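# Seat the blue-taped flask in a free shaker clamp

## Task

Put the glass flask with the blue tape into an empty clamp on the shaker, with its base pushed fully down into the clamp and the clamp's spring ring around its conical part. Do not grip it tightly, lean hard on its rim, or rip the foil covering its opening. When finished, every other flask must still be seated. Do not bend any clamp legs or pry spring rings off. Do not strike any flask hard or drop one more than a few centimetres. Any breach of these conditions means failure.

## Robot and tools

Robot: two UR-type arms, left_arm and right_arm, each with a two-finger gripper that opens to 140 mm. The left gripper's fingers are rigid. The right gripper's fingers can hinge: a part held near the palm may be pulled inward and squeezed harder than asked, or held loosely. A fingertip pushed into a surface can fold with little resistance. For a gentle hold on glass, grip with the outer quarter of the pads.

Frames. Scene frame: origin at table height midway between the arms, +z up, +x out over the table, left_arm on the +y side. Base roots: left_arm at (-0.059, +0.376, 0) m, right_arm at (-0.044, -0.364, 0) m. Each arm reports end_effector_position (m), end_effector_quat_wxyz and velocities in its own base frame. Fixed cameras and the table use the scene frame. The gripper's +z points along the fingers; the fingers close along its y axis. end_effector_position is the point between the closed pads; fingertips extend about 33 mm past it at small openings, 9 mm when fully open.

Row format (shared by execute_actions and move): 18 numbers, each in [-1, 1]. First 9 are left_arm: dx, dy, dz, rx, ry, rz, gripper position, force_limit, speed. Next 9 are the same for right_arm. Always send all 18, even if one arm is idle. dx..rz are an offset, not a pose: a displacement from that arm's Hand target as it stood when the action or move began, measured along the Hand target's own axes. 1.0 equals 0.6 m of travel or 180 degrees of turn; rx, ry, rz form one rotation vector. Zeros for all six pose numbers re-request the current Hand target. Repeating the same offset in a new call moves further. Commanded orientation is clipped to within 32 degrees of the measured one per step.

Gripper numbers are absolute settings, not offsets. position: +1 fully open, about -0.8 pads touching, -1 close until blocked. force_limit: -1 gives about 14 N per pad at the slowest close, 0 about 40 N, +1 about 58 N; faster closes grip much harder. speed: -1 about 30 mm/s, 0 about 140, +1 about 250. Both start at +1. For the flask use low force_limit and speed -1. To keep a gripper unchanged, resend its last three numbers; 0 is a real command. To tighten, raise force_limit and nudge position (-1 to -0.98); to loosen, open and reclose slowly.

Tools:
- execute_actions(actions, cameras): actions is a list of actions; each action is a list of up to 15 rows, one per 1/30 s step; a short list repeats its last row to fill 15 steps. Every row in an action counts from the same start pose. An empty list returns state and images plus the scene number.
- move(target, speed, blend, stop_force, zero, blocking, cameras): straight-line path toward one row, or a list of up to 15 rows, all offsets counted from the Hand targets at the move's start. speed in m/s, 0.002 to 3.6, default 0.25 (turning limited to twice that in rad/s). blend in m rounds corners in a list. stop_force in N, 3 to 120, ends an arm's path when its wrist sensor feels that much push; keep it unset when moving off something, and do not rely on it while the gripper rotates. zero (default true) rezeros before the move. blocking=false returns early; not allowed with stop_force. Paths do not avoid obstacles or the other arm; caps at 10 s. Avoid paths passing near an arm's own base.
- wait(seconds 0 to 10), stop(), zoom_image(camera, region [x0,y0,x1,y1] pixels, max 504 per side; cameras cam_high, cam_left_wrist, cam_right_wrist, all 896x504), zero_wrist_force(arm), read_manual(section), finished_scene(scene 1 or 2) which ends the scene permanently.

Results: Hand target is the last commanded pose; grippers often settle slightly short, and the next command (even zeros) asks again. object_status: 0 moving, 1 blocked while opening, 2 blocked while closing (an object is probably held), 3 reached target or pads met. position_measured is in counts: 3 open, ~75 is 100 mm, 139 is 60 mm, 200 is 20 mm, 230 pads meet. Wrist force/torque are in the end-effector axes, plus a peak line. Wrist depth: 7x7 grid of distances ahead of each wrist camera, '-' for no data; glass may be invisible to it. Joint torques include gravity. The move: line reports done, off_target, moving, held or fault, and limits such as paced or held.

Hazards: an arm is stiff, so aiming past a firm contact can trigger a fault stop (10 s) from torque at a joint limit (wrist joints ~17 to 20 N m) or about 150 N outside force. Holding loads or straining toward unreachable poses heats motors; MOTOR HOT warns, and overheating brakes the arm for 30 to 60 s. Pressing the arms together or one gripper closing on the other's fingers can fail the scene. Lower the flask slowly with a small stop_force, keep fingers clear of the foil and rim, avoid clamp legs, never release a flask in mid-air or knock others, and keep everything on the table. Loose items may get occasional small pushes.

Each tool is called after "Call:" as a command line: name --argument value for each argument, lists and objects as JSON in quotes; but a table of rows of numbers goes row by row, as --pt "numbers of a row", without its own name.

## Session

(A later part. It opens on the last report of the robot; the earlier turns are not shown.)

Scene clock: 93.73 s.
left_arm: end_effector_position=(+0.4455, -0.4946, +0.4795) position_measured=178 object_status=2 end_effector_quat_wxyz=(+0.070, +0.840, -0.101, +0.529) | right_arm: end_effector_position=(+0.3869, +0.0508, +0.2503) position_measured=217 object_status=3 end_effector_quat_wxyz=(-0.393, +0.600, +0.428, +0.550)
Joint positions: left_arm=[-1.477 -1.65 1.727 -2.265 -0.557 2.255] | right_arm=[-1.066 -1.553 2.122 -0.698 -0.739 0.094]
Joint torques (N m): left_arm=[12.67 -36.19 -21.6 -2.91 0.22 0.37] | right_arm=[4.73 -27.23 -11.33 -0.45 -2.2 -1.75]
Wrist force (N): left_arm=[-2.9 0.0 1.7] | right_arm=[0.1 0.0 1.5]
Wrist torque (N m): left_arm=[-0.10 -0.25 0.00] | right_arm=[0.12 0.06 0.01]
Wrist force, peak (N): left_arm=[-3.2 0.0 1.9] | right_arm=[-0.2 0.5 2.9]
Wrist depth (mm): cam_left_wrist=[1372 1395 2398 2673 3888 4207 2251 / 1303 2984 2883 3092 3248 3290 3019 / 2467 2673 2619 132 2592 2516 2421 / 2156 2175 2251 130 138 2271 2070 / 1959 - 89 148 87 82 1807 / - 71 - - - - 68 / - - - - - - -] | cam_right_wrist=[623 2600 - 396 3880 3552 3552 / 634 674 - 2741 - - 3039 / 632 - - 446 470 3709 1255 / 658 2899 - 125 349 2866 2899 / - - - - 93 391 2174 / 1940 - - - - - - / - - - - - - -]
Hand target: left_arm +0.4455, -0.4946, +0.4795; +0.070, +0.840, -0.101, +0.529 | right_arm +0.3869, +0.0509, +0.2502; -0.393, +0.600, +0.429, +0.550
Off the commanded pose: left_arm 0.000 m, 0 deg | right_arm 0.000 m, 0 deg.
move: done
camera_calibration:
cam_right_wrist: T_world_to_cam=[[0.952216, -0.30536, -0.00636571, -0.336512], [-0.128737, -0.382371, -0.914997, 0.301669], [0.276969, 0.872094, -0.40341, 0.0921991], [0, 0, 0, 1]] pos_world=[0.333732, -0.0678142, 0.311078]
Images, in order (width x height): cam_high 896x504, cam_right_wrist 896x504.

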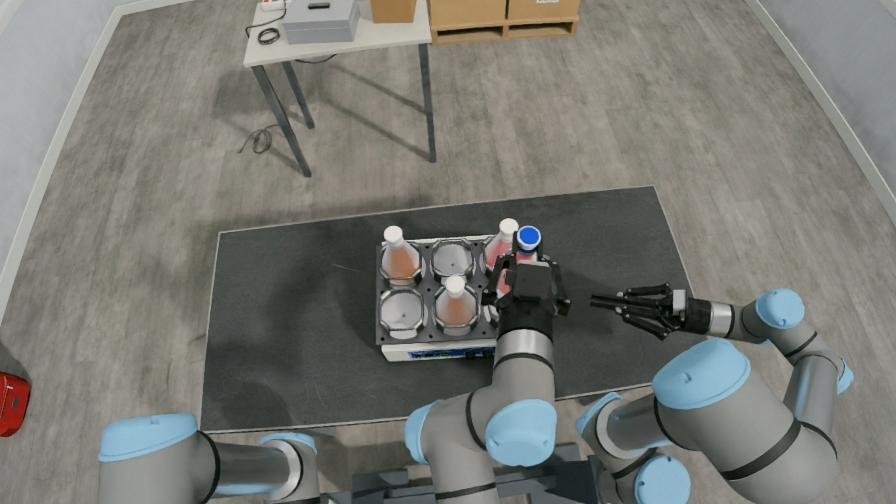

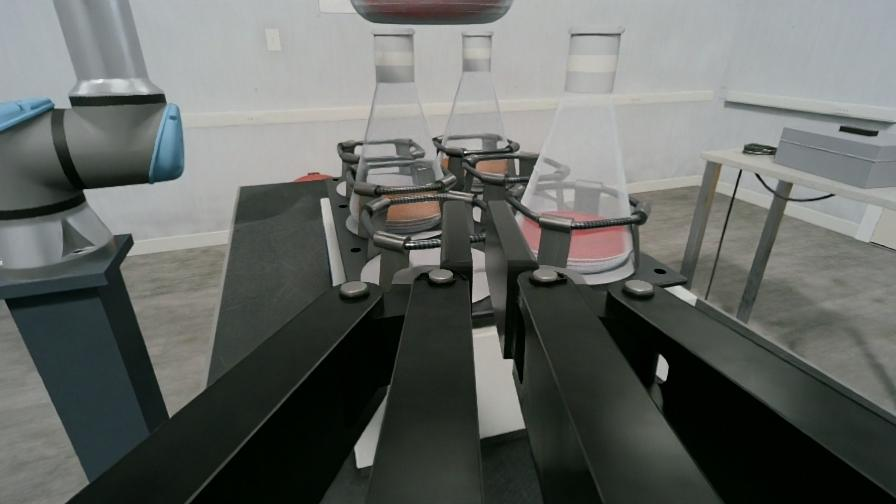

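Call:
move --target '[0,0,0,0,0,0,-1,-0.1,-1,0,0,0,0,0,0,1,-1,0]' --cameras '["cam_right_wrist"]'

Call:
wait --seconds 0.8 --cameras '["cam_right_wrist"]'

Call:
zoom_image --camera "cam_right_wrist" --region '[330, 0, 670, 340]'

Scene clock: 99.80 s.
left_arm: end_effector_position=(+0.4455, -0.4946, +0.4795) position_measured=178 object_status=2 end_effector_quat_wxyz=(+0.070, +0.840, -0.101, +0.529) | right_arm: end_effector_position=(+0.3869, +0.0509, +0.2502) position_measured=3 object_status=0 end_effector_quat_wxyz=(-0.393, +0.600, +0.429, +0.550)
Joint positions: left_arm=[-1.477 -1.65 1.727 -2.265 -0.557 2.255] | right_arm=[-1.066 -1.553 2.123 -0.698 -0.739 0.094]
Joint torques (N m): left_arm=[13.29 -36.01 -21.76 -3.8 0.2 0.96] | right_arm=[6.03 -31.82 -9.09 -0.33 -2.05 -1.11]
Wrist force (N): left_arm=[-2.8 0.0 1.6] | right_arm=[0.2 -0.1 1.6]
Wrist torque (N m): left_arm=[-0.10 -0.28 0.00] | right_arm=[0.10 0.10 0.01]
Wrist force, peak (N): left_arm=[-3.2 0.0 2.0] | right_arm=[0.2 0.2 1.7]
Wrist depth (mm): cam_left_wrist=[1296 1365 2467 2673 4010 4010 2646 / 1330 1418 2673 2759 3055 3515 2193 / 2398 2646 2398 132 2541 2312 2541 / 2103 2175 2271 128 137 2566 2070 / 1974 - 89 149 86 82 1860 / - 71 - - - - 68 / - - - - - - -] | cam_right_wrist=[634 2357 - 529 2834 - 3152 / 635 2600 - 3408 - 3655 3275 / 640 687 462 454 471 3603 1236 / 655 125 407 381 357 145 3039 / - 117 373 338 347 127 97 / - - 326 359 - - 102 / - - 355 357 - - -]
Hand target: left_arm +0.4455, -0.4946, +0.4795; +0.070, +0.840, -0.101, +0.529 | right_arm +0.3869, +0.0509, +0.2502; -0.393, +0.600, +0.429, +0.550
Off the commanded pose: left_arm 0.000 m, 0 deg | right_arm 0.000 m, 0 deg.
move: done
camera_calibration:
cam_right_wrist: T_world_to_cam=[[0.952271, -0.305191, -0.00620398, -0.33654], [-0.128532, -0.382453, -0.914991, 0.30154], [0.276874, 0.872117, -0.403426, 0.09211], [0, 0, 0, 1]] pos_world=[0.333732, -0.0677148, 0.310978]
Images, in order (width x height): cam_right_wrist 896x504.

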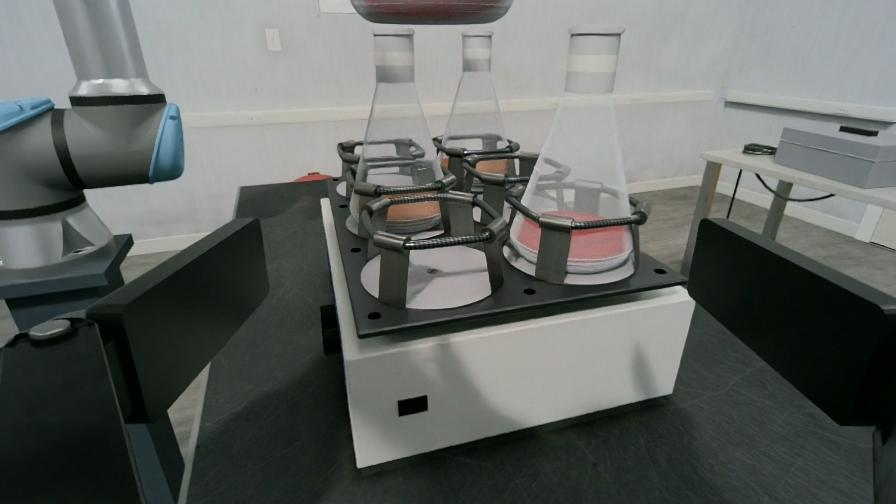

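Scene clock: 100.60 s.
left_arm: end_effector_position=(+0.4455, -0.4946, +0.4795) position_measured=178 object_status=2 end_effector_quat_wxyz=(+0.070, +0.840, -0.101, +0.529) | right_arm: end_effector_position=(+0.3869, +0.0509, +0.2502) position_measured=3 object_status=3 end_effector_quat_wxyz=(-0.393, +0.600, +0.429, +0.550)
Joint positions: left_arm=[-1.477 -1.65 1.727 -2.265 -0.557 2.255] | right_arm=[-1.066 -1.553 2.123 -0.698 -0.739 0.094]
Joint torques (N m): left_arm=[12.38 -36.55 -22.01 -4.01 0.16 0.95] | right_arm=[5.78 -31.47 -8.97 -0.34 -2.04 -0.91]
Wrist force (N): left_arm=[-2.9 0.0 1.7] | right_arm=[0.1 -0.2 1.4]
Wrist torque (N m): left_arm=[-0.10 -0.26 0.00] | right_arm=[0.08 0.12 0.01]
Wrist force, peak (N): left_arm=[-3.0 0.4 1.9] | right_arm=[0.0 -0.3 1.7]
Wrist depth (mm): cam_left_wrist=[3055 1418 2376 2566 3515 3948 - / 1316 1344 2730 2789 3055 3208 3377 / 2592 2673 2916 132 2673 2541 2566 / 2175 2231 2103 131 135 2354 2070 / 1959 - 89 148 86 82 1860 / - 71 - - - - 68 / - - - - - - -] | cam_right_wrist=[657 - 2967 404 - - - / 638 2314 - 2834 3941 5483 - / 638 3076 - 491 475 3408 1212 / 660 126 - 351 355 145 2899 / - 117 - 335 368 383 97 / - - - 354 383 - 102 / - - - - - - -]
Hand target: left_arm +0.4455, -0.4946, +0.4795; +0.070, +0.840, -0.101, +0.529 | right_arm +0.3869, +0.0509, +0.2502; -0.393, +0.600, +0.429, +0.550
Tool commands: left_gripper/position=-1.0 left_gripper/force_limit=-0.1 left_gripper/speed=-1.0 right_gripper/position=+1.0 right_gripper/force_limit=-1.0 right_gripper/speed=+0.0
Off the commanded pose: left_arm 0.000 m, 0 deg | right_arm 0.000 m, 0 deg.
wait: 0.80 s; at rest by 0.17 s
camera_calibration:
cam_right_wrist: T_world_to_cam=[[0.952271, -0.305191, -0.00620398, -0.33654], [-0.128532, -0.382453, -0.914991, 0.30154], [0.276874, 0.872117, -0.403426, 0.09211], [0, 0, 0, 1]] pos_world=[0.333732, -0.0677148, 0.310978]
Images, in order (width x height): cam_right_wrist 896x504.

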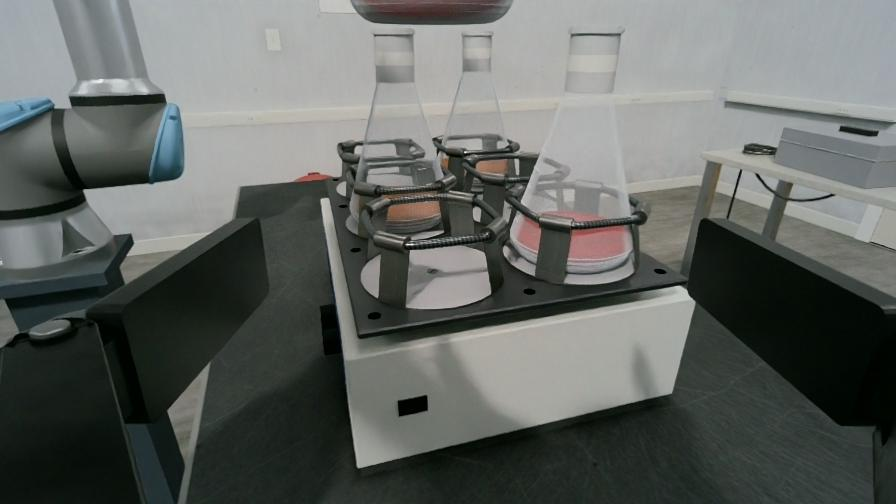

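Scaled by 1.482 from the camera's 896x504 image, which has a finer 1280x720 frame.

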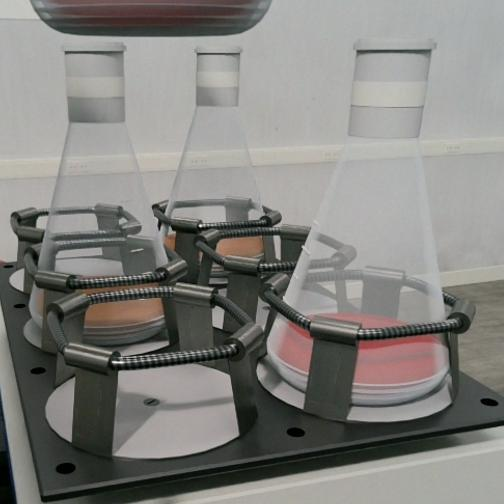

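Call:
move --target '[-0.1832,-0.0017,0.0428,0,0.0667,0,-1,-0.1,-1,0,0,0,0,0,0,1,-1,0]' --speed 0.12 --cameras '["cam_right_wrist","cam_high"]'

Call:
zoom_image --camera "cam_right_wrist" --region '[330, 0, 670, 340]'

Call:
zoom_image --camera "cam_high" --region '[370, 200, 550, 370]'

Scene clock: 109.10 s.
left_arm: end_effector_position=(+0.4219, -0.4890, +0.3692) position_measured=178 object_status=2 end_effector_quat_wxyz=(+0.081, +0.780, -0.093, +0.614) | right_arm: end_effector_position=(+0.3869, +0.0509, +0.2502) position_measured=3 object_status=3 end_effector_quat_wxyz=(-0.393, +0.600, +0.429, +0.550)
Joint positions: left_arm=[-1.582 -1.539 2.119 -2.929 -0.334 2.365] | right_arm=[-1.066 -1.553 2.123 -0.698 -0.739 0.094]
Joint torques (N m): left_arm=[13.46 -37.89 -19.99 -3.95 2.49 -0.04] | right_arm=[2.5 -31.37 -9.06 -0.36 -2.19 0.73]
Wrist force (N): left_arm=[-2.9 0.1 1.3] | right_arm=[0.1 0.0 1.5]
Wrist torque (N m): left_arm=[-0.13 -0.47 -0.17] | right_arm=[0.12 0.12 0.01]
Wrist force, peak (N): left_arm=[-5.5 0.3 1.4] | right_arm=[0.1 -0.1 1.7]
Wrist depth (mm): cam_left_wrist=[3290 3168 3515 3168 - - 2491 / 1330 1442 1546 2673 3333 - - / 1387 3248 2984 132 3168 3208 2916 / 2491 2851 2646 131 138 2701 2291 / 2037 - 89 149 87 82 293 / - 71 - - - - 68 / - - - - - - -] | cam_right_wrist=[602 2655 2018 544 325 2771 3408 / 621 682 2866 3152 - - 2522 / 642 - 1029 442 533 3764 1261 / 657 125 383 356 356 144 2933 / - 117 317 333 - 144 97 / - - 330 353 403 - 102 / - - - - 377 372 -]
Hand target: left_arm +0.4219, -0.4888, +0.3693; +0.081, +0.780, -0.093, +0.614 | right_arm +0.3869, +0.0509, +0.2502; -0.393, +0.600, +0.429, +0.550
Off the commanded pose: left_arm 0.000 m, 0 deg | right_arm 0.000 m, 0 deg.
move: done
camera_calibration:
cam_right_wrist: T_world_to_cam=[[0.952271, -0.305191, -0.00620398, -0.33654], [-0.128532, -0.382453, -0.914991, 0.30154], [0.276874, 0.872117, -0.403426, 0.09211], [0, 0, 0, 1]] pos_world=[0.333732, -0.0677148, 0.310978]
Images, in order (width x height): cam_high 896x504, cam_right_wrist 896x504.

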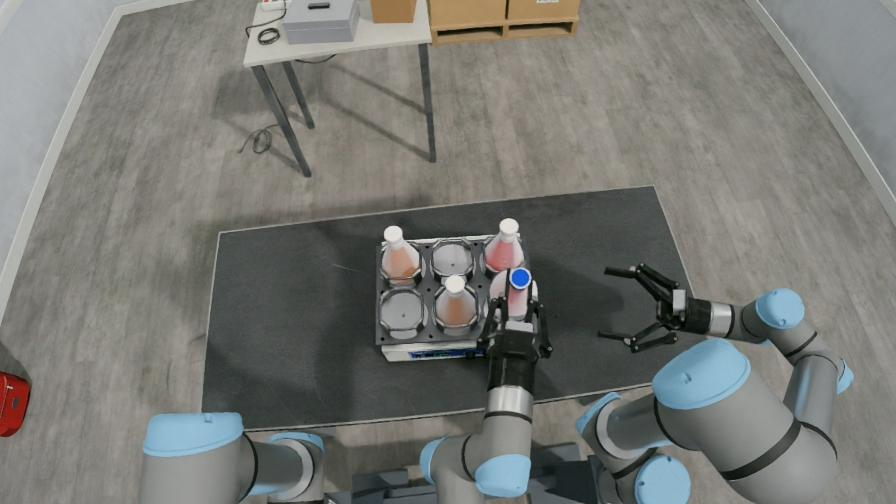

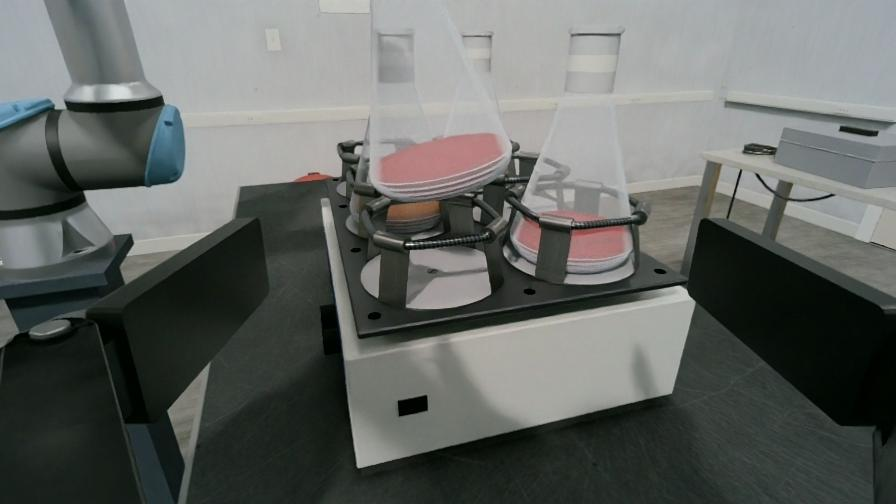

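Scaled by 1.482 from the camera's 896x504 image, which has a finer 1280x720 frame.

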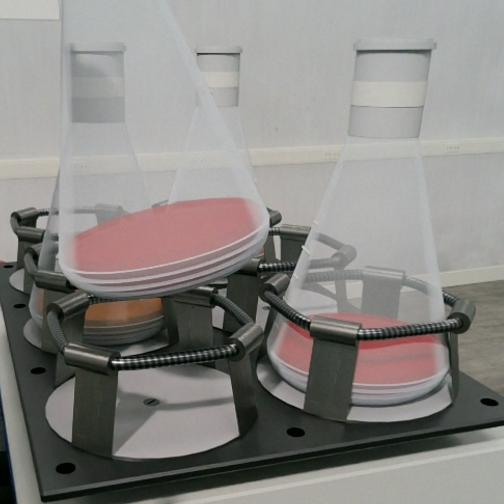

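Scaled by 2.800 from the camera's 896x504 image, which has a finer 1280x720 frame.

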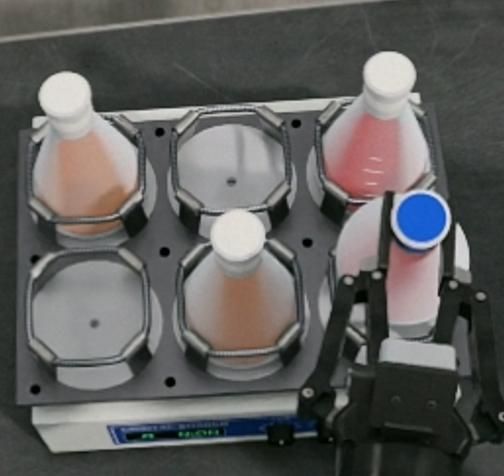

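Call:
move --target '[-0.068,-0.0042,0.0163,0,0,0,-1,-0.1,-1,0,0,0,0,0,0,1,-1,0]' --speed 0.03 --stop_force 9 --cameras '["cam_right_wrist","cam_high"]'

Call:
zoom_image --camera "cam_right_wrist" --region '[330, 40, 570, 320]'

Call:
zoom_image --camera "cam_high" --region '[460, 240, 560, 340]'

Scene clock: 117.90 s.
left_arm: end_effector_position=(+0.4223, -0.4872, +0.3354) position_measured=178 object_status=2 end_effector_quat_wxyz=(+0.081, +0.780, -0.093, +0.614) | right_arm: end_effector_position=(+0.3869, +0.0509, +0.2502) position_measured=3 object_status=3 end_effector_quat_wxyz=(-0.393, +0.600, +0.429, +0.550)
Joint positions: left_arm=[-1.581 -1.486 2.169 -3.033 -0.335 2.366] | right_arm=[-1.066 -1.553 2.123 -0.698 -0.739 0.094]
Joint torques (N m): left_arm=[5.82 -35.99 -16.96 -3.77 -0.8 -0.79] | right_arm=[-1.09 -31.68 -9.49 -0.36 -2.17 1.77]
Wrist force (N): left_arm=[3.4 -0.6 -0.5] | right_arm=[-0.1 0.0 1.3]
Wrist torque (N m): left_arm=[-0.04 -0.45 -0.24] | right_arm=[0.13 0.15 0.01]
Wrist force, peak (N): left_arm=[10.8 1.2 -6.3] | right_arm=[0.1 0.2 1.7]
Wrist depth (mm): cam_left_wrist=[3019 3130 2291 2984 4349 - - / 1316 1365 2421 2619 3830 - - / 2984 3290 2950 132 3290 3377 2646 / 2444 2541 2566 128 137 757 289 / 149 152 89 149 86 82 2053 / - 71 - - - - 68 / - 67 - - - - -] | cam_right_wrist=[603 2741 2834 397 - - - / 624 671 2655 - - - 2425 / 637 - 1029 382 464 1638 1334 / 657 125 - 324 353 138 2967 / - 117 366 336 - - 97 / - - - 348 395 - 101 / - - - 368 - - -]
Hand target: left_arm +0.4223, -0.4872, +0.3354; +0.081, +0.780, -0.093, +0.614 (not the last commanded pose) | right_arm +0.3869, +0.0509, +0.2502; -0.393, +0.600, +0.429, +0.550
Off the commanded pose: left_arm 0.008 m, 0 deg | right_arm 0.000 m, 0 deg.
move: contact (left_arm)
camera_calibration:
cam_right_wrist: T_world_to_cam=[[0.952271, -0.305191, -0.00620398, -0.33654], [-0.128532, -0.382453, -0.914991, 0.30154], [0.276874, 0.872117, -0.403426, 0.09211], [0, 0, 0, 1]] pos_world=[0.333732, -0.0677148, 0.310978]
Images, in order (width x height): cam_high 896x504, cam_right_wrist 896x504.

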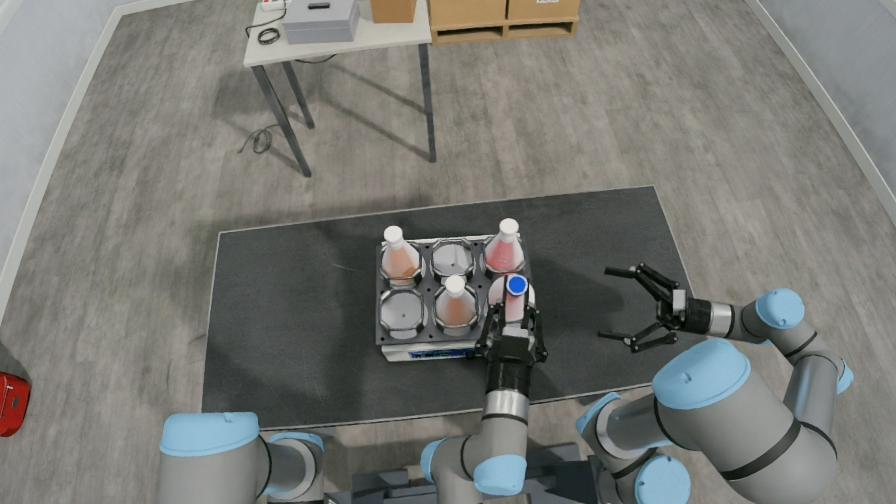

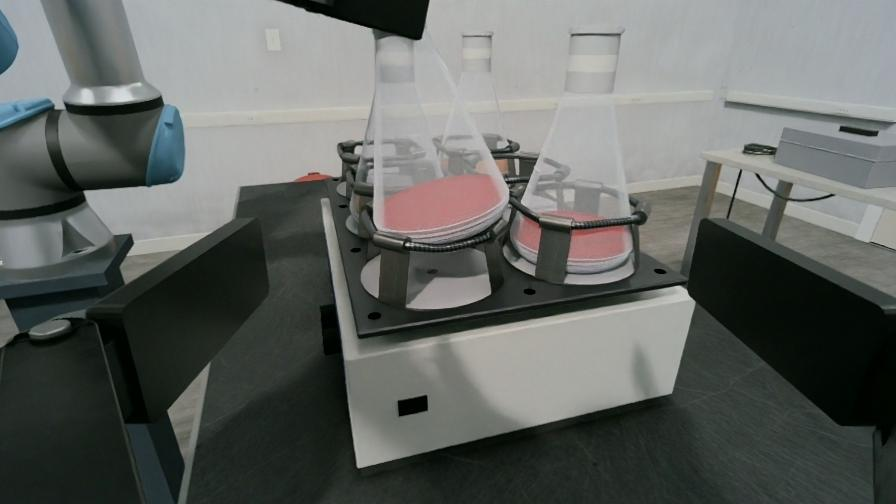

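Scaled by 1.800 from the camera's 896x504 image, which has a finer 1280x720 frame.

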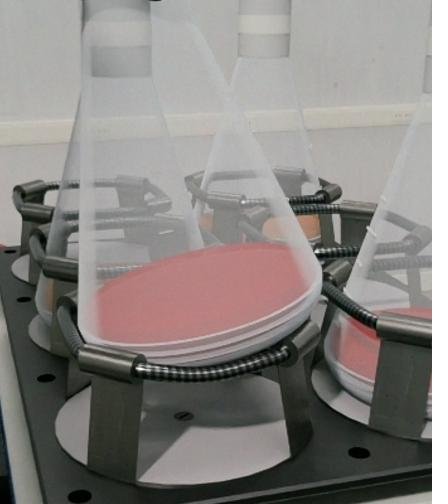

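Scaled by 5.040 from the camera's 896x504 image, which has a finer 1280x720 frame.

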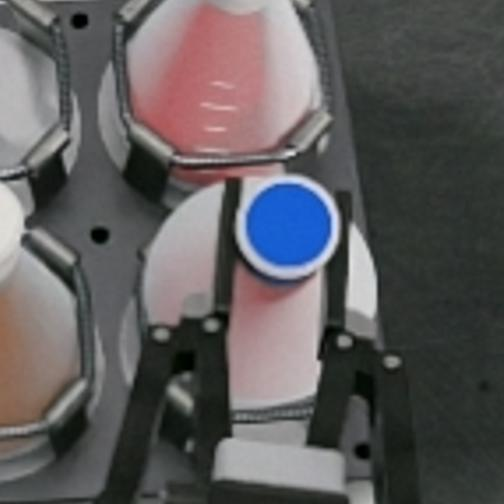

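Call:
move --target '[0.0097,-0.005,-0.0023,0,0,0,-1,-0.1,-1,0,0,0,0,0,0,1,-1,0]' --speed 0.03

Call:
move --target '[-0.0324,0,0.0078,0,0,0,-1,-0.1,-1,0,0,0,0,0,0,1,-1,0]' --speed 0.015 --stop_force 14 --cameras '["cam_right_wrist","cam_high"]'

Call:
zoom_image --camera "cam_right_wrist" --region '[330, 40, 570, 320]'

Call:
zoom_image --camera "cam_high" --region '[460, 240, 560, 340]'

Scene clock: 126.67 s.
left_arm: end_effector_position=(+0.4231, -0.4842, +0.3415) position_measured=178 object_status=2 end_effector_quat_wxyz=(+0.081, +0.780, -0.093, +0.614) | right_arm: end_effector_position=(+0.3869, +0.0509, +0.2502) position_measured=3 object_status=3 end_effector_quat_wxyz=(-0.393, +0.600, +0.429, +0.550)
Joint positions: left_arm=[-1.579 -1.502 2.168 -3.02 -0.336 2.37] | right_arm=[-1.066 -1.553 2.123 -0.698 -0.739 0.094]
Joint torques (N m): left_arm=[10.91 -16.79 -27.63 -2.67 0.36 -0.11] | right_arm=[-2.77 -31 -9.36 -0.38 -2.25 1.73]
Wrist force (N): left_arm=[-2.6 0.4 1.6] | right_arm=[0.1 -0.1 1.6]
Wrist torque (N m): left_arm=[-0.06 -0.51 -0.17] | right_arm=[0.10 0.11 0.02]
Wrist force, peak (N): left_arm=[3.7 -0.7 -0.6] | right_arm=[0.0 -0.1 1.8]
Wrist depth (mm): cam_left_wrist=[3208 3019 2467 2516 - 3830 2491 / 1358 1351 1746 2759 3092 4010 2491 / 2984 3377 2984 132 3130 3333 2916 / 2421 2851 2491 128 137 2820 2444 / 152 152 89 150 86 82 1974 / - 71 - - - - 68 / - - - - - - -] | cam_right_wrist=[608 - - 548 3192 - 3363 / 621 695 2899 3552 - 3709 - / 640 674 473 - 464 3603 1218 / 658 125 380 317 351 135 2899 / - 117 - 331 348 384 97 / - - - 352 404 - 101 / - 864 - 366 - - -]
Hand target: left_arm +0.4231, -0.4843, +0.3414; +0.081, +0.780, -0.093, +0.614 | right_arm +0.3869, +0.0509, +0.2502; -0.393, +0.600, +0.429, +0.550
Off the commanded pose: left_arm 0.000 m, 0 deg | right_arm 0.000 m, 0 deg.
move: done

Scene clock: 128.03 s.
left_arm: end_effector_position=(+0.4231, -0.4843, +0.3366) position_measured=178 object_status=2 end_effector_quat_wxyz=(+0.081, +0.780, -0.093, +0.614) | right_arm: end_effector_position=(+0.3869, +0.0509, +0.2502) position_measured=3 object_status=3 end_effector_quat_wxyz=(-0.393, +0.600, +0.429, +0.550)
Joint positions: left_arm=[-1.579 -1.493 2.174 -3.034 -0.336 2.37] | right_arm=[-1.066 -1.553 2.123 -0.698 -0.739 0.094]
Joint torques (N m): left_arm=[4.14 -35.04 -24.98 -3.13 -0.25 -0.1] | right_arm=[-2.47 -31.24 -9.61 -0.39 -2.28 1.65]
Wrist force (N): left_arm=[4.3 3.7 -0.9] | right_arm=[0.1 -0.1 1.5]
Wrist torque (N m): left_arm=[-0.26 -0.46 -0.36] | right_arm=[0.09 0.11 0.01]
Wrist force, peak (N): left_arm=[13.6 5.3 -6.0] | right_arm=[0.2 0.0 1.8]
Wrist depth (mm): cam_left_wrist=[3168 3208 2421 2883 3614 4010 2231 / 1402 1395 2516 2759 2916 3377 - / 3019 3248 3290 132 3468 3377 2619 / 1833 2444 - 131 137 2566 291 / 148 150 89 150 86 82 2021 / - 71 - - - - 68 / - - - - - - -] | cam_right_wrist=[588 - 264 411 3275 - 2967 / 620 678 2899 4203 3709 - 1293 / 648 - - - 476 3821 1255 / 662 125 415 379 353 138 2899 / - 117 324 335 - 127 97 / - 478 - 352 - 450 102 / - - - - - 367 -]
Hand target: left_arm +0.4231, -0.4843, +0.3366; +0.081, +0.780, -0.093, +0.614 (not the last commanded pose) | right_arm +0.3869, +0.0509, +0.2502; -0.393, +0.600, +0.429, +0.550
Off the commanded pose: left_arm 0.015 m, 0 deg | right_arm 0.000 m, 0 deg.
move: contact (left_arm)
camera_calibration:
cam_right_wrist: T_world_to_cam=[[0.952271, -0.305191, -0.00620398, -0.33654], [-0.128532, -0.382453, -0.914991, 0.30154], [0.276874, 0.872117, -0.403426, 0.09211], [0, 0, 0, 1]] pos_world=[0.333732, -0.0677148, 0.310978]
Images, in order (width x height): cam_high 896x504, cam_right_wrist 896x504.

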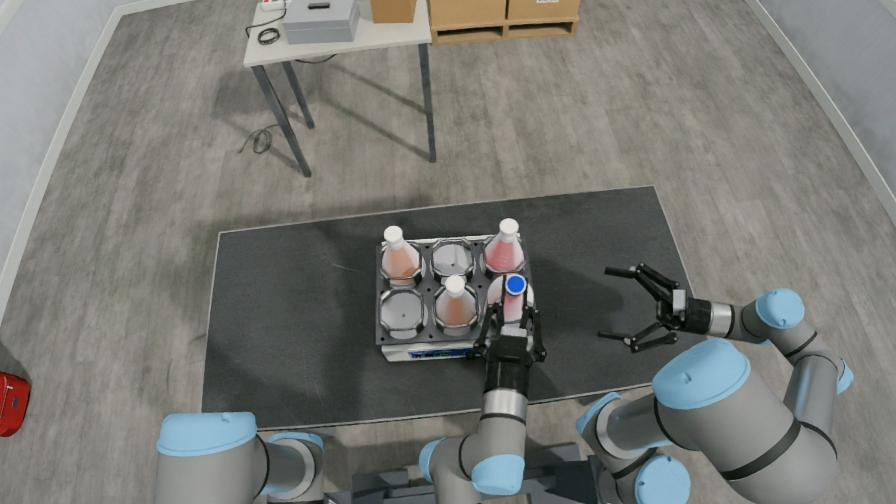

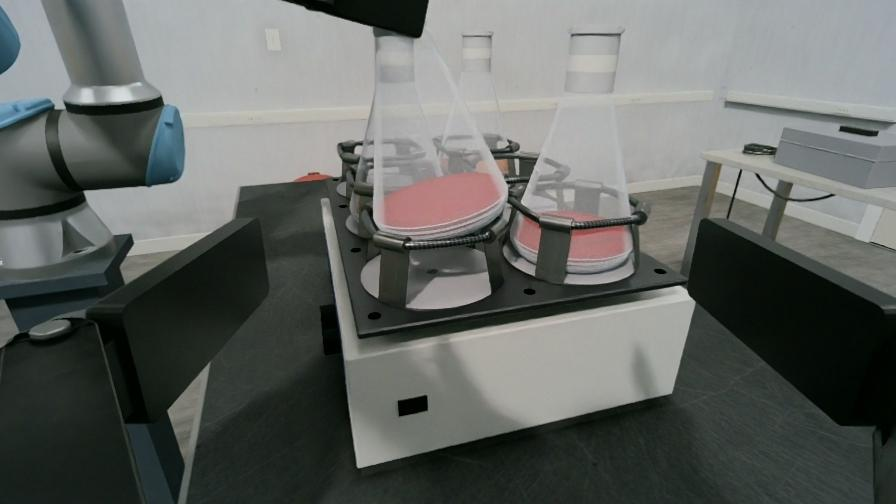

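Scaled by 1.800 from the camera's 896x504 image, which has a finer 1280x720 frame.

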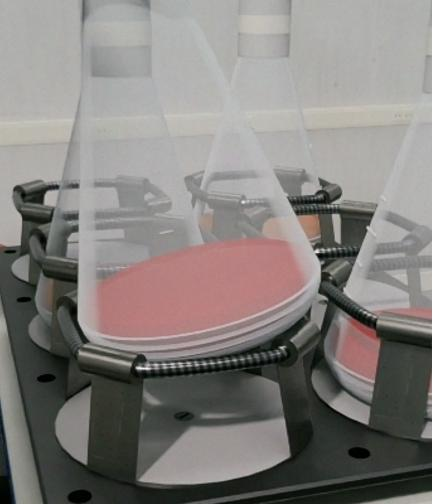

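Scaled by 5.040 from the camera's 896x504 image, which has a finer 1280x720 frame.

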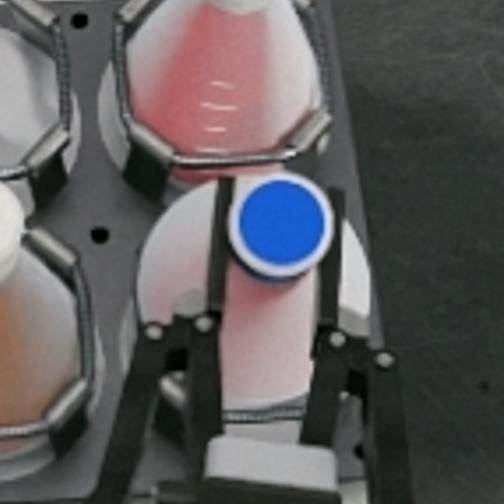

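Call:
move --target '[-0.0083,0.002,-0.0258,0,0.0333,0,-1,-0.1,-1,0,0,0,0,0,0,1,-1,0]' --speed 0.03

Call:
move --target '[-0.0413,0,0.0054,0,0,0,-1,-0.1,-1,0,0,0,0,0,0,1,-1,0]' --speed 0.015 --stop_force 18 --cameras '["cam_right_wrist","cam_left_wrist"]'

Call:
zoom_image --camera "cam_right_wrist" --region '[330, 40, 570, 320]'

Scene clock: 134.23 s.
left_arm: end_effector_position=(+0.4070, -0.4816, +0.3353) position_measured=178 object_status=2 end_effector_quat_wxyz=(+0.085, +0.747, -0.089, +0.654) end_effector_velocity=(+0.000, -0.001, -0.001) end_effector_angular_velocity=(+0.002, +0.002, -0.001) | right_arm: end_effector_position=(+0.3869, +0.0509, +0.2502) position_measured=3 object_status=3 end_effector_quat_wxyz=(-0.393, +0.600, +0.429, +0.550)
Joint positions: left_arm=[-1.634 -1.401 2.219 -3.338 -0.227 2.52] | right_arm=[-1.066 -1.553 2.123 -0.698 -0.739 0.094]
Joint velocities: left_arm=[0 0 -0.001 0.006 -0.002 -0.004] | right_arm=[within noise]
Joint torques (N m): left_arm=[12.16 -37.07 -24.56 -0.39 -0.23 -0.78] | right_arm=[-2.93 -31.3 -9.49 -0.36 -2.2 1.71]
Wrist force (N): left_arm=[-2.5 -0.2 1.0] | right_arm=[-0.1 -0.1 1.6]
Wrist torque (N m): left_arm=[-0.20 -0.58 -0.19] | right_arm=[0.11 0.17 0.01]
Wrist force, peak (N): left_arm=[4.6 4.1 -1.0] | right_arm=[0.0 0.2 1.7]
Wrist depth (mm): cam_left_wrist=[2789 3092 - - - - 2730 / 3168 3377 2673 2883 4277 - 2037 / 1358 1418 2673 132 3774 4666 - / 1323 2883 2883 131 138 2916 292 / 339 161 89 149 87 82 2121 / - 71 - - - - 68 / - - - - - - -] | cam_right_wrist=[577 - 273 409 - 3503 - / 615 678 - 3192 3880 3233 2573 / 632 2834 - 454 540 3709 1261 / 658 125 - 334 353 138 2899 / - 117 340 332 368 135 97 / - - 442 357 389 - 101 / - - - - - - -]
Hand target: left_arm +0.4071, -0.4815, +0.3354; +0.086, +0.747, -0.089, +0.654 | right_arm +0.3869, +0.0509, +0.2502; -0.393, +0.600, +0.429, +0.550
Off the commanded pose: left_arm 0.000 m, 0 deg | right_arm 0.000 m, 0 deg.
move: done

Scene clock: 135.93 s.
left_arm: end_effector_position=(+0.4070, -0.4816, +0.3258) position_measured=178 object_status=2 end_effector_quat_wxyz=(+0.086, +0.747, -0.089, +0.653) | right_arm: end_effector_position=(+0.3869, +0.0509, +0.2502) position_measured=3 object_status=3 end_effector_quat_wxyz=(-0.393, +0.600, +0.429, +0.550)
Joint positions: left_arm=[-1.634 -1.38 2.228 -3.367 -0.227 2.519] | right_arm=[-1.066 -1.553 2.123 -0.698 -0.739 0.094]
Joint torques (N m): left_arm=[10.72 -35.5 -21.66 -2.06 0.31 1.08] | right_arm=[-2.58 -30.54 -9.95 -0.37 -2.18 1.63]
Wrist force (N): left_arm=[8.6 1.3 -1.9] | right_arm=[0.2 0.1 1.4]
Wrist torque (N m): left_arm=[-0.17 -0.44 -0.36] | right_arm=[0.14 0.10 0.02]
Wrist force, peak (N): left_arm=[15.4 4.1 -6.6] | right_arm=[0.0 0.1 1.7]
Wrist depth (mm): cam_left_wrist=[3208 3208 - - - - - / 3019 3564 1594 3092 5579 3830 - / 1351 1410 2646 131 3830 4073 - / 272 177 3092 128 138 - 289 / 340 161 89 153 87 82 2271 / - 71 - - - - 68 / - - - - - - -] | cam_right_wrist=[572 236 269 409 - 6151 2425 / 608 674 - 2425 - - 1393 / 634 693 - 516 520 1681 1274 / 657 125 - 327 351 144 3002 / - 117 322 325 373 383 97 / - 460 323 339 397 - 102 / - 369 - 369 - - -]
Hand target: left_arm +0.4070, -0.4816, +0.3258; +0.086, +0.747, -0.089, +0.653 (not the last commanded pose) | right_arm +0.3869, +0.0509, +0.2502; -0.393, +0.600, +0.429, +0.550
Off the commanded pose: left_arm 0.015 m, 0 deg | right_arm 0.000 m, 0 deg.
move: contact (left_arm)
camera_calibration:
cam_left_wrist: T_world_to_cam=[[-0.242218, -0.970074, -0.0169564, -0.350844], [-0.432666, 0.123643, -0.893036, 0.533364], [0.868407, -0.208973, -0.449667, -0.161227], [0, 0, 0, 1]] pos_world=[0.285798, -0.439983, 0.397866]
cam_right_wrist: T_world_to_cam=[[0.952271, -0.305191, -0.00620398, -0.33654], [-0.128532, -0.382453, -0.914991, 0.30154], [0.276874, 0.872117, -0.403426, 0.09211], [0, 0, 0, 1]] pos_world=[0.333732, -0.0677148, 0.310978]
Images, in order (width x height): cam_left_wrist 896x504, cam_right_wrist 896x504.

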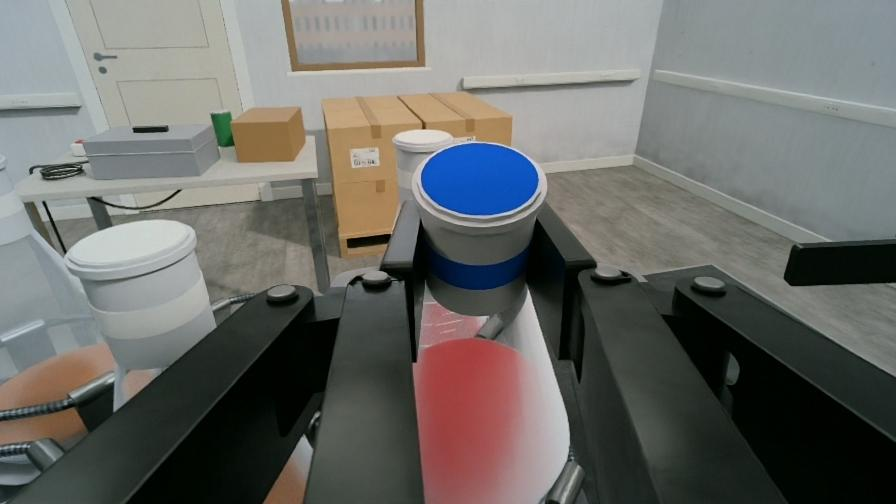

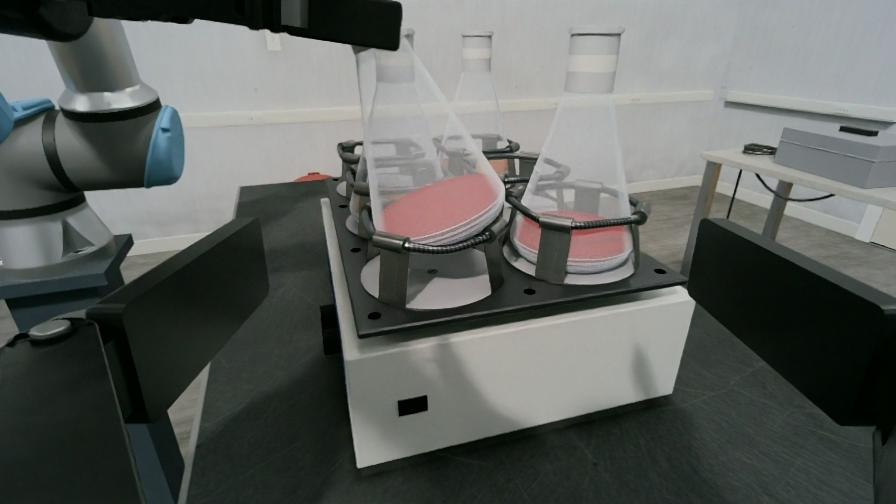

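Scaled by 1.800 from the camera's 896x504 image, which has a finer 1280x720 frame.

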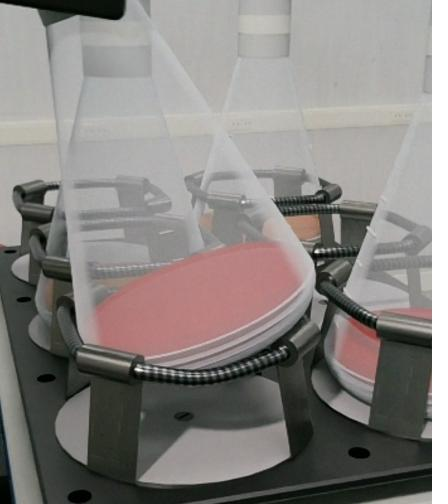

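Call:
move --target '[-0.0248,0,0.0033,0,0,0,-1,-0.1,-1,0,0,0,0,0,0,1,-1,0]' --speed 0.015 --stop_force 22 --cameras '["cam_right_wrist"]'

Call:
zoom_image --camera "cam_right_wrist" --region '[330, 40, 570, 320]'

Scene clock: 140.87 s.
left_arm: end_effector_position=(+0.4070, -0.4817, +0.3185) position_measured=178 object_status=2 end_effector_quat_wxyz=(+0.086, +0.747, -0.089, +0.653) | right_arm: end_effector_position=(+0.3869, +0.0509, +0.2502) position_measured=3 object_status=3 end_effector_quat_wxyz=(-0.393, +0.600, +0.429, +0.550)
Joint positions: left_arm=[-1.634 -1.363 2.234 -3.39 -0.227 2.519] | right_arm=[-1.066 -1.553 2.123 -0.698 -0.739 0.094]
Joint torques (N m): left_arm=[5.35 -29.95 -14.71 0 -0.4 0.93] | right_arm=[-2.94 -30.58 -10.22 -0.32 -2.19 1.65]
Wrist force (N): left_arm=[23.0 10.0 -11.8] | right_arm=[0.0 0.0 1.5]
Wrist torque (N m): left_arm=[-0.61 -0.47 -0.67] | right_arm=[0.12 0.15 0.01]
Wrist force, peak (N): left_arm=[30.9 12.4 -16.7] | right_arm=[0.2 -0.2 1.7]
Wrist depth (mm): cam_left_wrist=[2950 3130 - 3888 - - - / 3248 3290 2271 3333 - - - / 1344 1402 2701 130 4139 - - / 165 166 3055 127 138 3055 287 / 347 160 89 148 86 82 2376 / - 71 - - - - 68 / - 67 - - - - -] | cam_right_wrist=[281 2600 270 563 - - 2741 / 615 2522 - 2771 4134 4585 1261 / 632 3233 - 492 478 1627 1249 / 658 126 479 324 360 138 2933 / - 117 - 324 370 387 97 / - - 347 353 386 - 101 / - - - - - - -]
Hand target: left_arm +0.4070, -0.4817, +0.3185; +0.086, +0.747, -0.089, +0.653 (not the last commanded pose) | right_arm +0.3869, +0.0509, +0.2502; -0.393, +0.600, +0.429, +0.550
Off the commanded pose: left_arm 0.008 m, 0 deg | right_arm 0.000 m, 0 deg.
move: contact (left_arm)
camera_calibration:
cam_right_wrist: T_world_to_cam=[[0.952271, -0.305191, -0.00620398, -0.33654], [-0.128532, -0.382453, -0.914991, 0.30154], [0.276874, 0.872117, -0.403426, 0.09211], [0, 0, 0, 1]] pos_world=[0.333732, -0.0677148, 0.310978]
Images, in order (width x height): cam_right_wrist 896x504.

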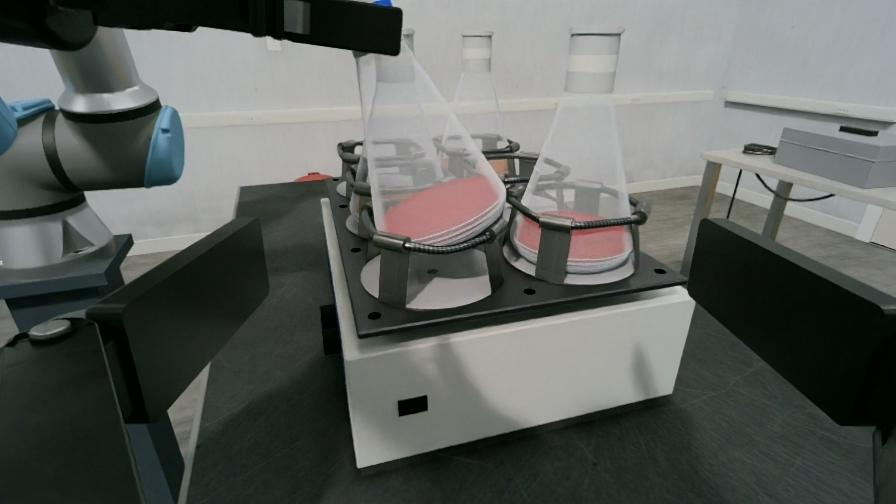

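Scaled by 1.800 from the camera's 896x504 image, which has a finer 1280x720 frame.

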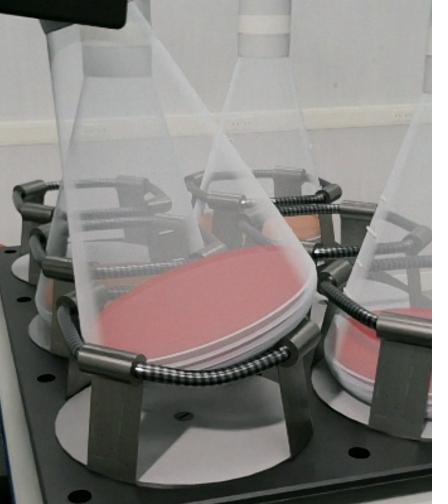

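Call:
move --target '[0.0127,0.0042,-0.0083,0,0,0,-1,-0.1,-1,0,0,0,0,0,0,1,-1,0]' --speed 0.03

Call:
move --target '[-0.0413,0,0.0054,0,0,0,-1,-0.1,-1,0,0,0,0,0,0,1,-1,0]' --speed 0.015 --stop_force 22 --cameras '["cam_right_wrist","cam_high"]'

Call:
zoom_image --camera "cam_right_wrist" --region '[330, 40, 570, 320]'

Call:
zoom_image --camera "cam_high" --region '[460, 240, 560, 340]'

Scene clock: 146.10 s.
left_arm: end_effector_position=(+0.4026, -0.4831, +0.3268) position_measured=178 object_status=2 end_effector_quat_wxyz=(+0.086, +0.747, -0.089, +0.653) | right_arm: end_effector_position=(+0.3869, +0.0509, +0.2502) position_measured=3 object_status=3 end_effector_quat_wxyz=(-0.393, +0.600, +0.429, +0.550)
Joint positions: left_arm=[-1.644 -1.39 2.23 -3.331 -0.218 2.49] | right_arm=[-1.066 -1.553 2.123 -0.698 -0.739 0.094]
Joint torques (N m): left_arm=[3.59 -16.06 -18.8 -4.12 1.37 0.63] | right_arm=[-2.39 -30.06 -10.19 -0.34 -2.19 1.76]
Wrist force (N): left_arm=[-0.7 -0.2 1.3] | right_arm=[0.1 0.0 1.5]
Wrist torque (N m): left_arm=[0.15 -0.57 0.06] | right_arm=[0.12 0.11 0.02]
Wrist force, peak (N): left_arm=[23.5 10.1 -11.8] | right_arm=[0.0 0.0 1.7]
Wrist depth (mm): cam_left_wrist=[2467 3248 - - - - 3290 / 3092 3248 3055 3055 - - 2701 / 1387 1510 2619 131 3948 4073 - / 274 182 2950 125 138 3092 290 / 346 164 89 145 86 86 2193 / - 71 - - - - 68 / - 67 - - - - -] | cam_right_wrist=[280 2573 267 400 3408 3503 3002 / 609 2655 2866 2335 - - 1293 / 634 2712 621 - 471 3455 1274 / 655 125 390 353 357 135 3233 / - 117 316 335 371 144 97 / - 481 - 334 - - 102 / - - - - - - -]
Hand target: left_arm +0.4026, -0.4831, +0.3267; +0.086, +0.747, -0.089, +0.653 | right_arm +0.3869, +0.0509, +0.2502; -0.393, +0.600, +0.429, +0.550
Off the commanded pose: left_arm 0.000 m, 0 deg | right_arm 0.000 m, 0 deg.
move: done

Scene clock: 147.53 s.
left_arm: end_effector_position=(+0.4026, -0.4832, +0.3208) position_measured=178 object_status=2 end_effector_quat_wxyz=(+0.086, +0.747, -0.089, +0.653) | right_arm: end_effector_position=(+0.3869, +0.0509, +0.2502) position_measured=3 object_status=3 end_effector_quat_wxyz=(-0.393, +0.600, +0.429, +0.550)
Joint positions: left_arm=[-1.644 -1.376 2.236 -3.35 -0.218 2.489] | right_arm=[-1.066 -1.553 2.123 -0.698 -0.739 0.094]
Joint torques (N m): left_arm=[12.46 -31.86 -17.45 -0.54 -0.64 1.22] | right_arm=[-2.39 -30.02 -9.79 -0.33 -2.27 1.7]
Wrist force (N): left_arm=[17.0 6.6 -7.9] | right_arm=[0.0 -0.1 1.5]
Wrist torque (N m): left_arm=[-0.28 -0.67 -0.30] | right_arm=[0.10 0.13 0.02]
Wrist force, peak (N): left_arm=[21.1 7.7 -11.0] | right_arm=[-0.1 -0.1 1.7]
Wrist depth (mm): cam_left_wrist=[3092 3422 - 2701 4935 - - / 3248 3208 2730 2701 - 3515 - / 1337 1434 2701 130 4139 4207 - / 172 172 3019 124 138 3092 290 / 348 164 89 145 86 81 2312 / - 71 - - - - 68 / - 67 - - - - -] | cam_right_wrist=[280 243 268 542 - - - / 608 653 - 2174 - 4003 2967 / 635 689 - 485 459 3764 1274 / 655 125 368 327 349 138 2899 / - 117 - 324 371 135 97 / - - - 341 389 428 102 / - - - - - 369 -]
Hand target: left_arm +0.4026, -0.4832, +0.3208; +0.086, +0.747, -0.089, +0.653 (not the last commanded pose) | right_arm +0.3869, +0.0509, +0.2502; -0.393, +0.600, +0.429, +0.550
Off the commanded pose: left_arm 0.019 m, 0 deg | right_arm 0.000 m, 0 deg.
move: contact (left_arm)
camera_calibration:
cam_right_wrist: T_world_to_cam=[[0.952271, -0.305191, -0.00620398, -0.33654], [-0.128532, -0.382453, -0.914991, 0.30154], [0.276874, 0.872117, -0.403426, 0.09211], [0, 0, 0, 1]] pos_world=[0.333732, -0.0677148, 0.310978]
Images, in order (width x height): cam_high 896x504, cam_right_wrist 896x504.

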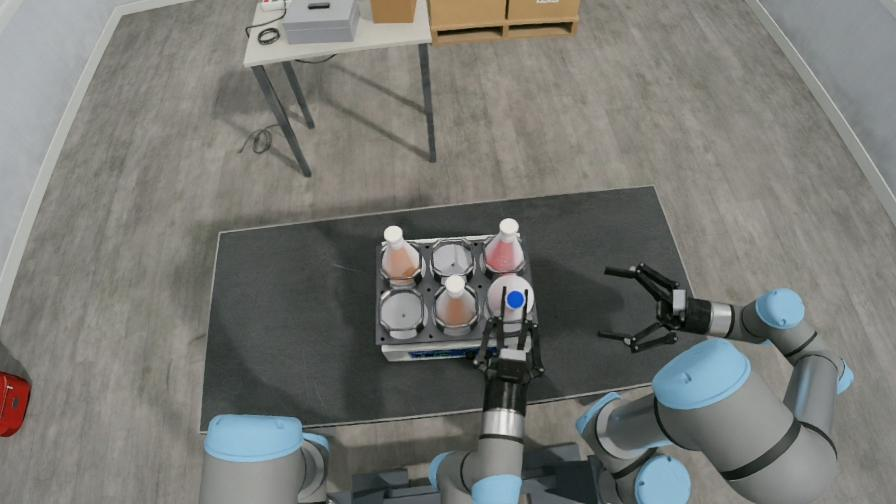

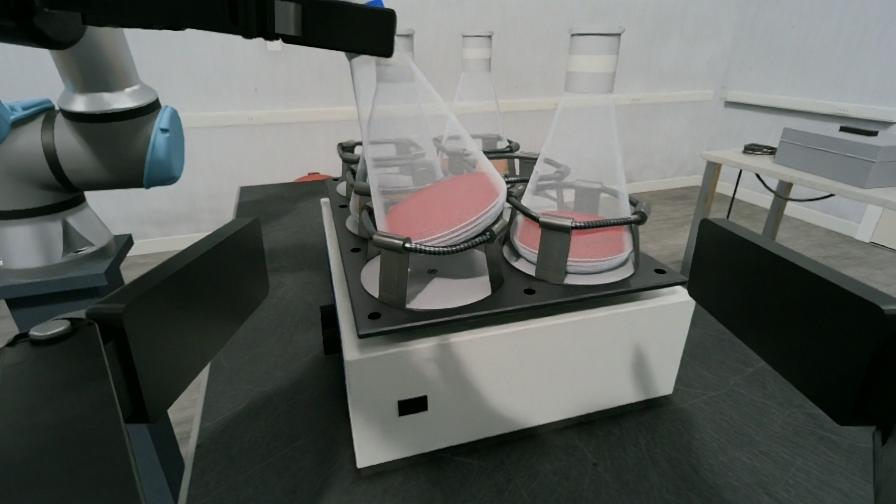

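Scaled by 1.800 from the camera's 896x504 image, which has a finer 1280x720 frame.

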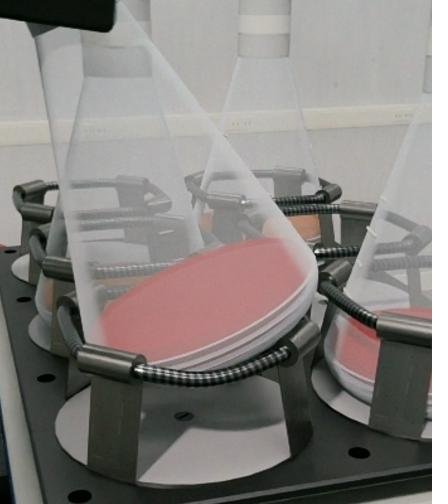

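Scaled by 5.040 from the camera's 896x504 image, which has a finer 1280x720 frame.

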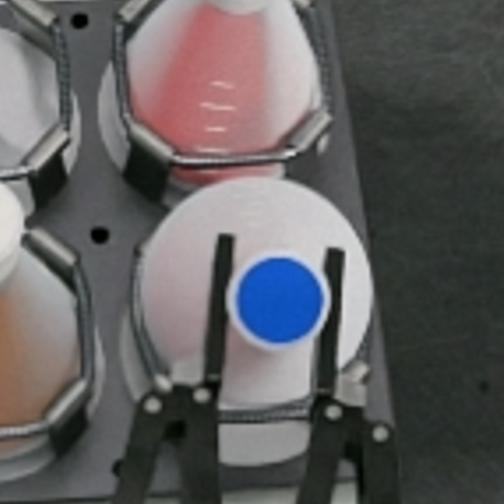

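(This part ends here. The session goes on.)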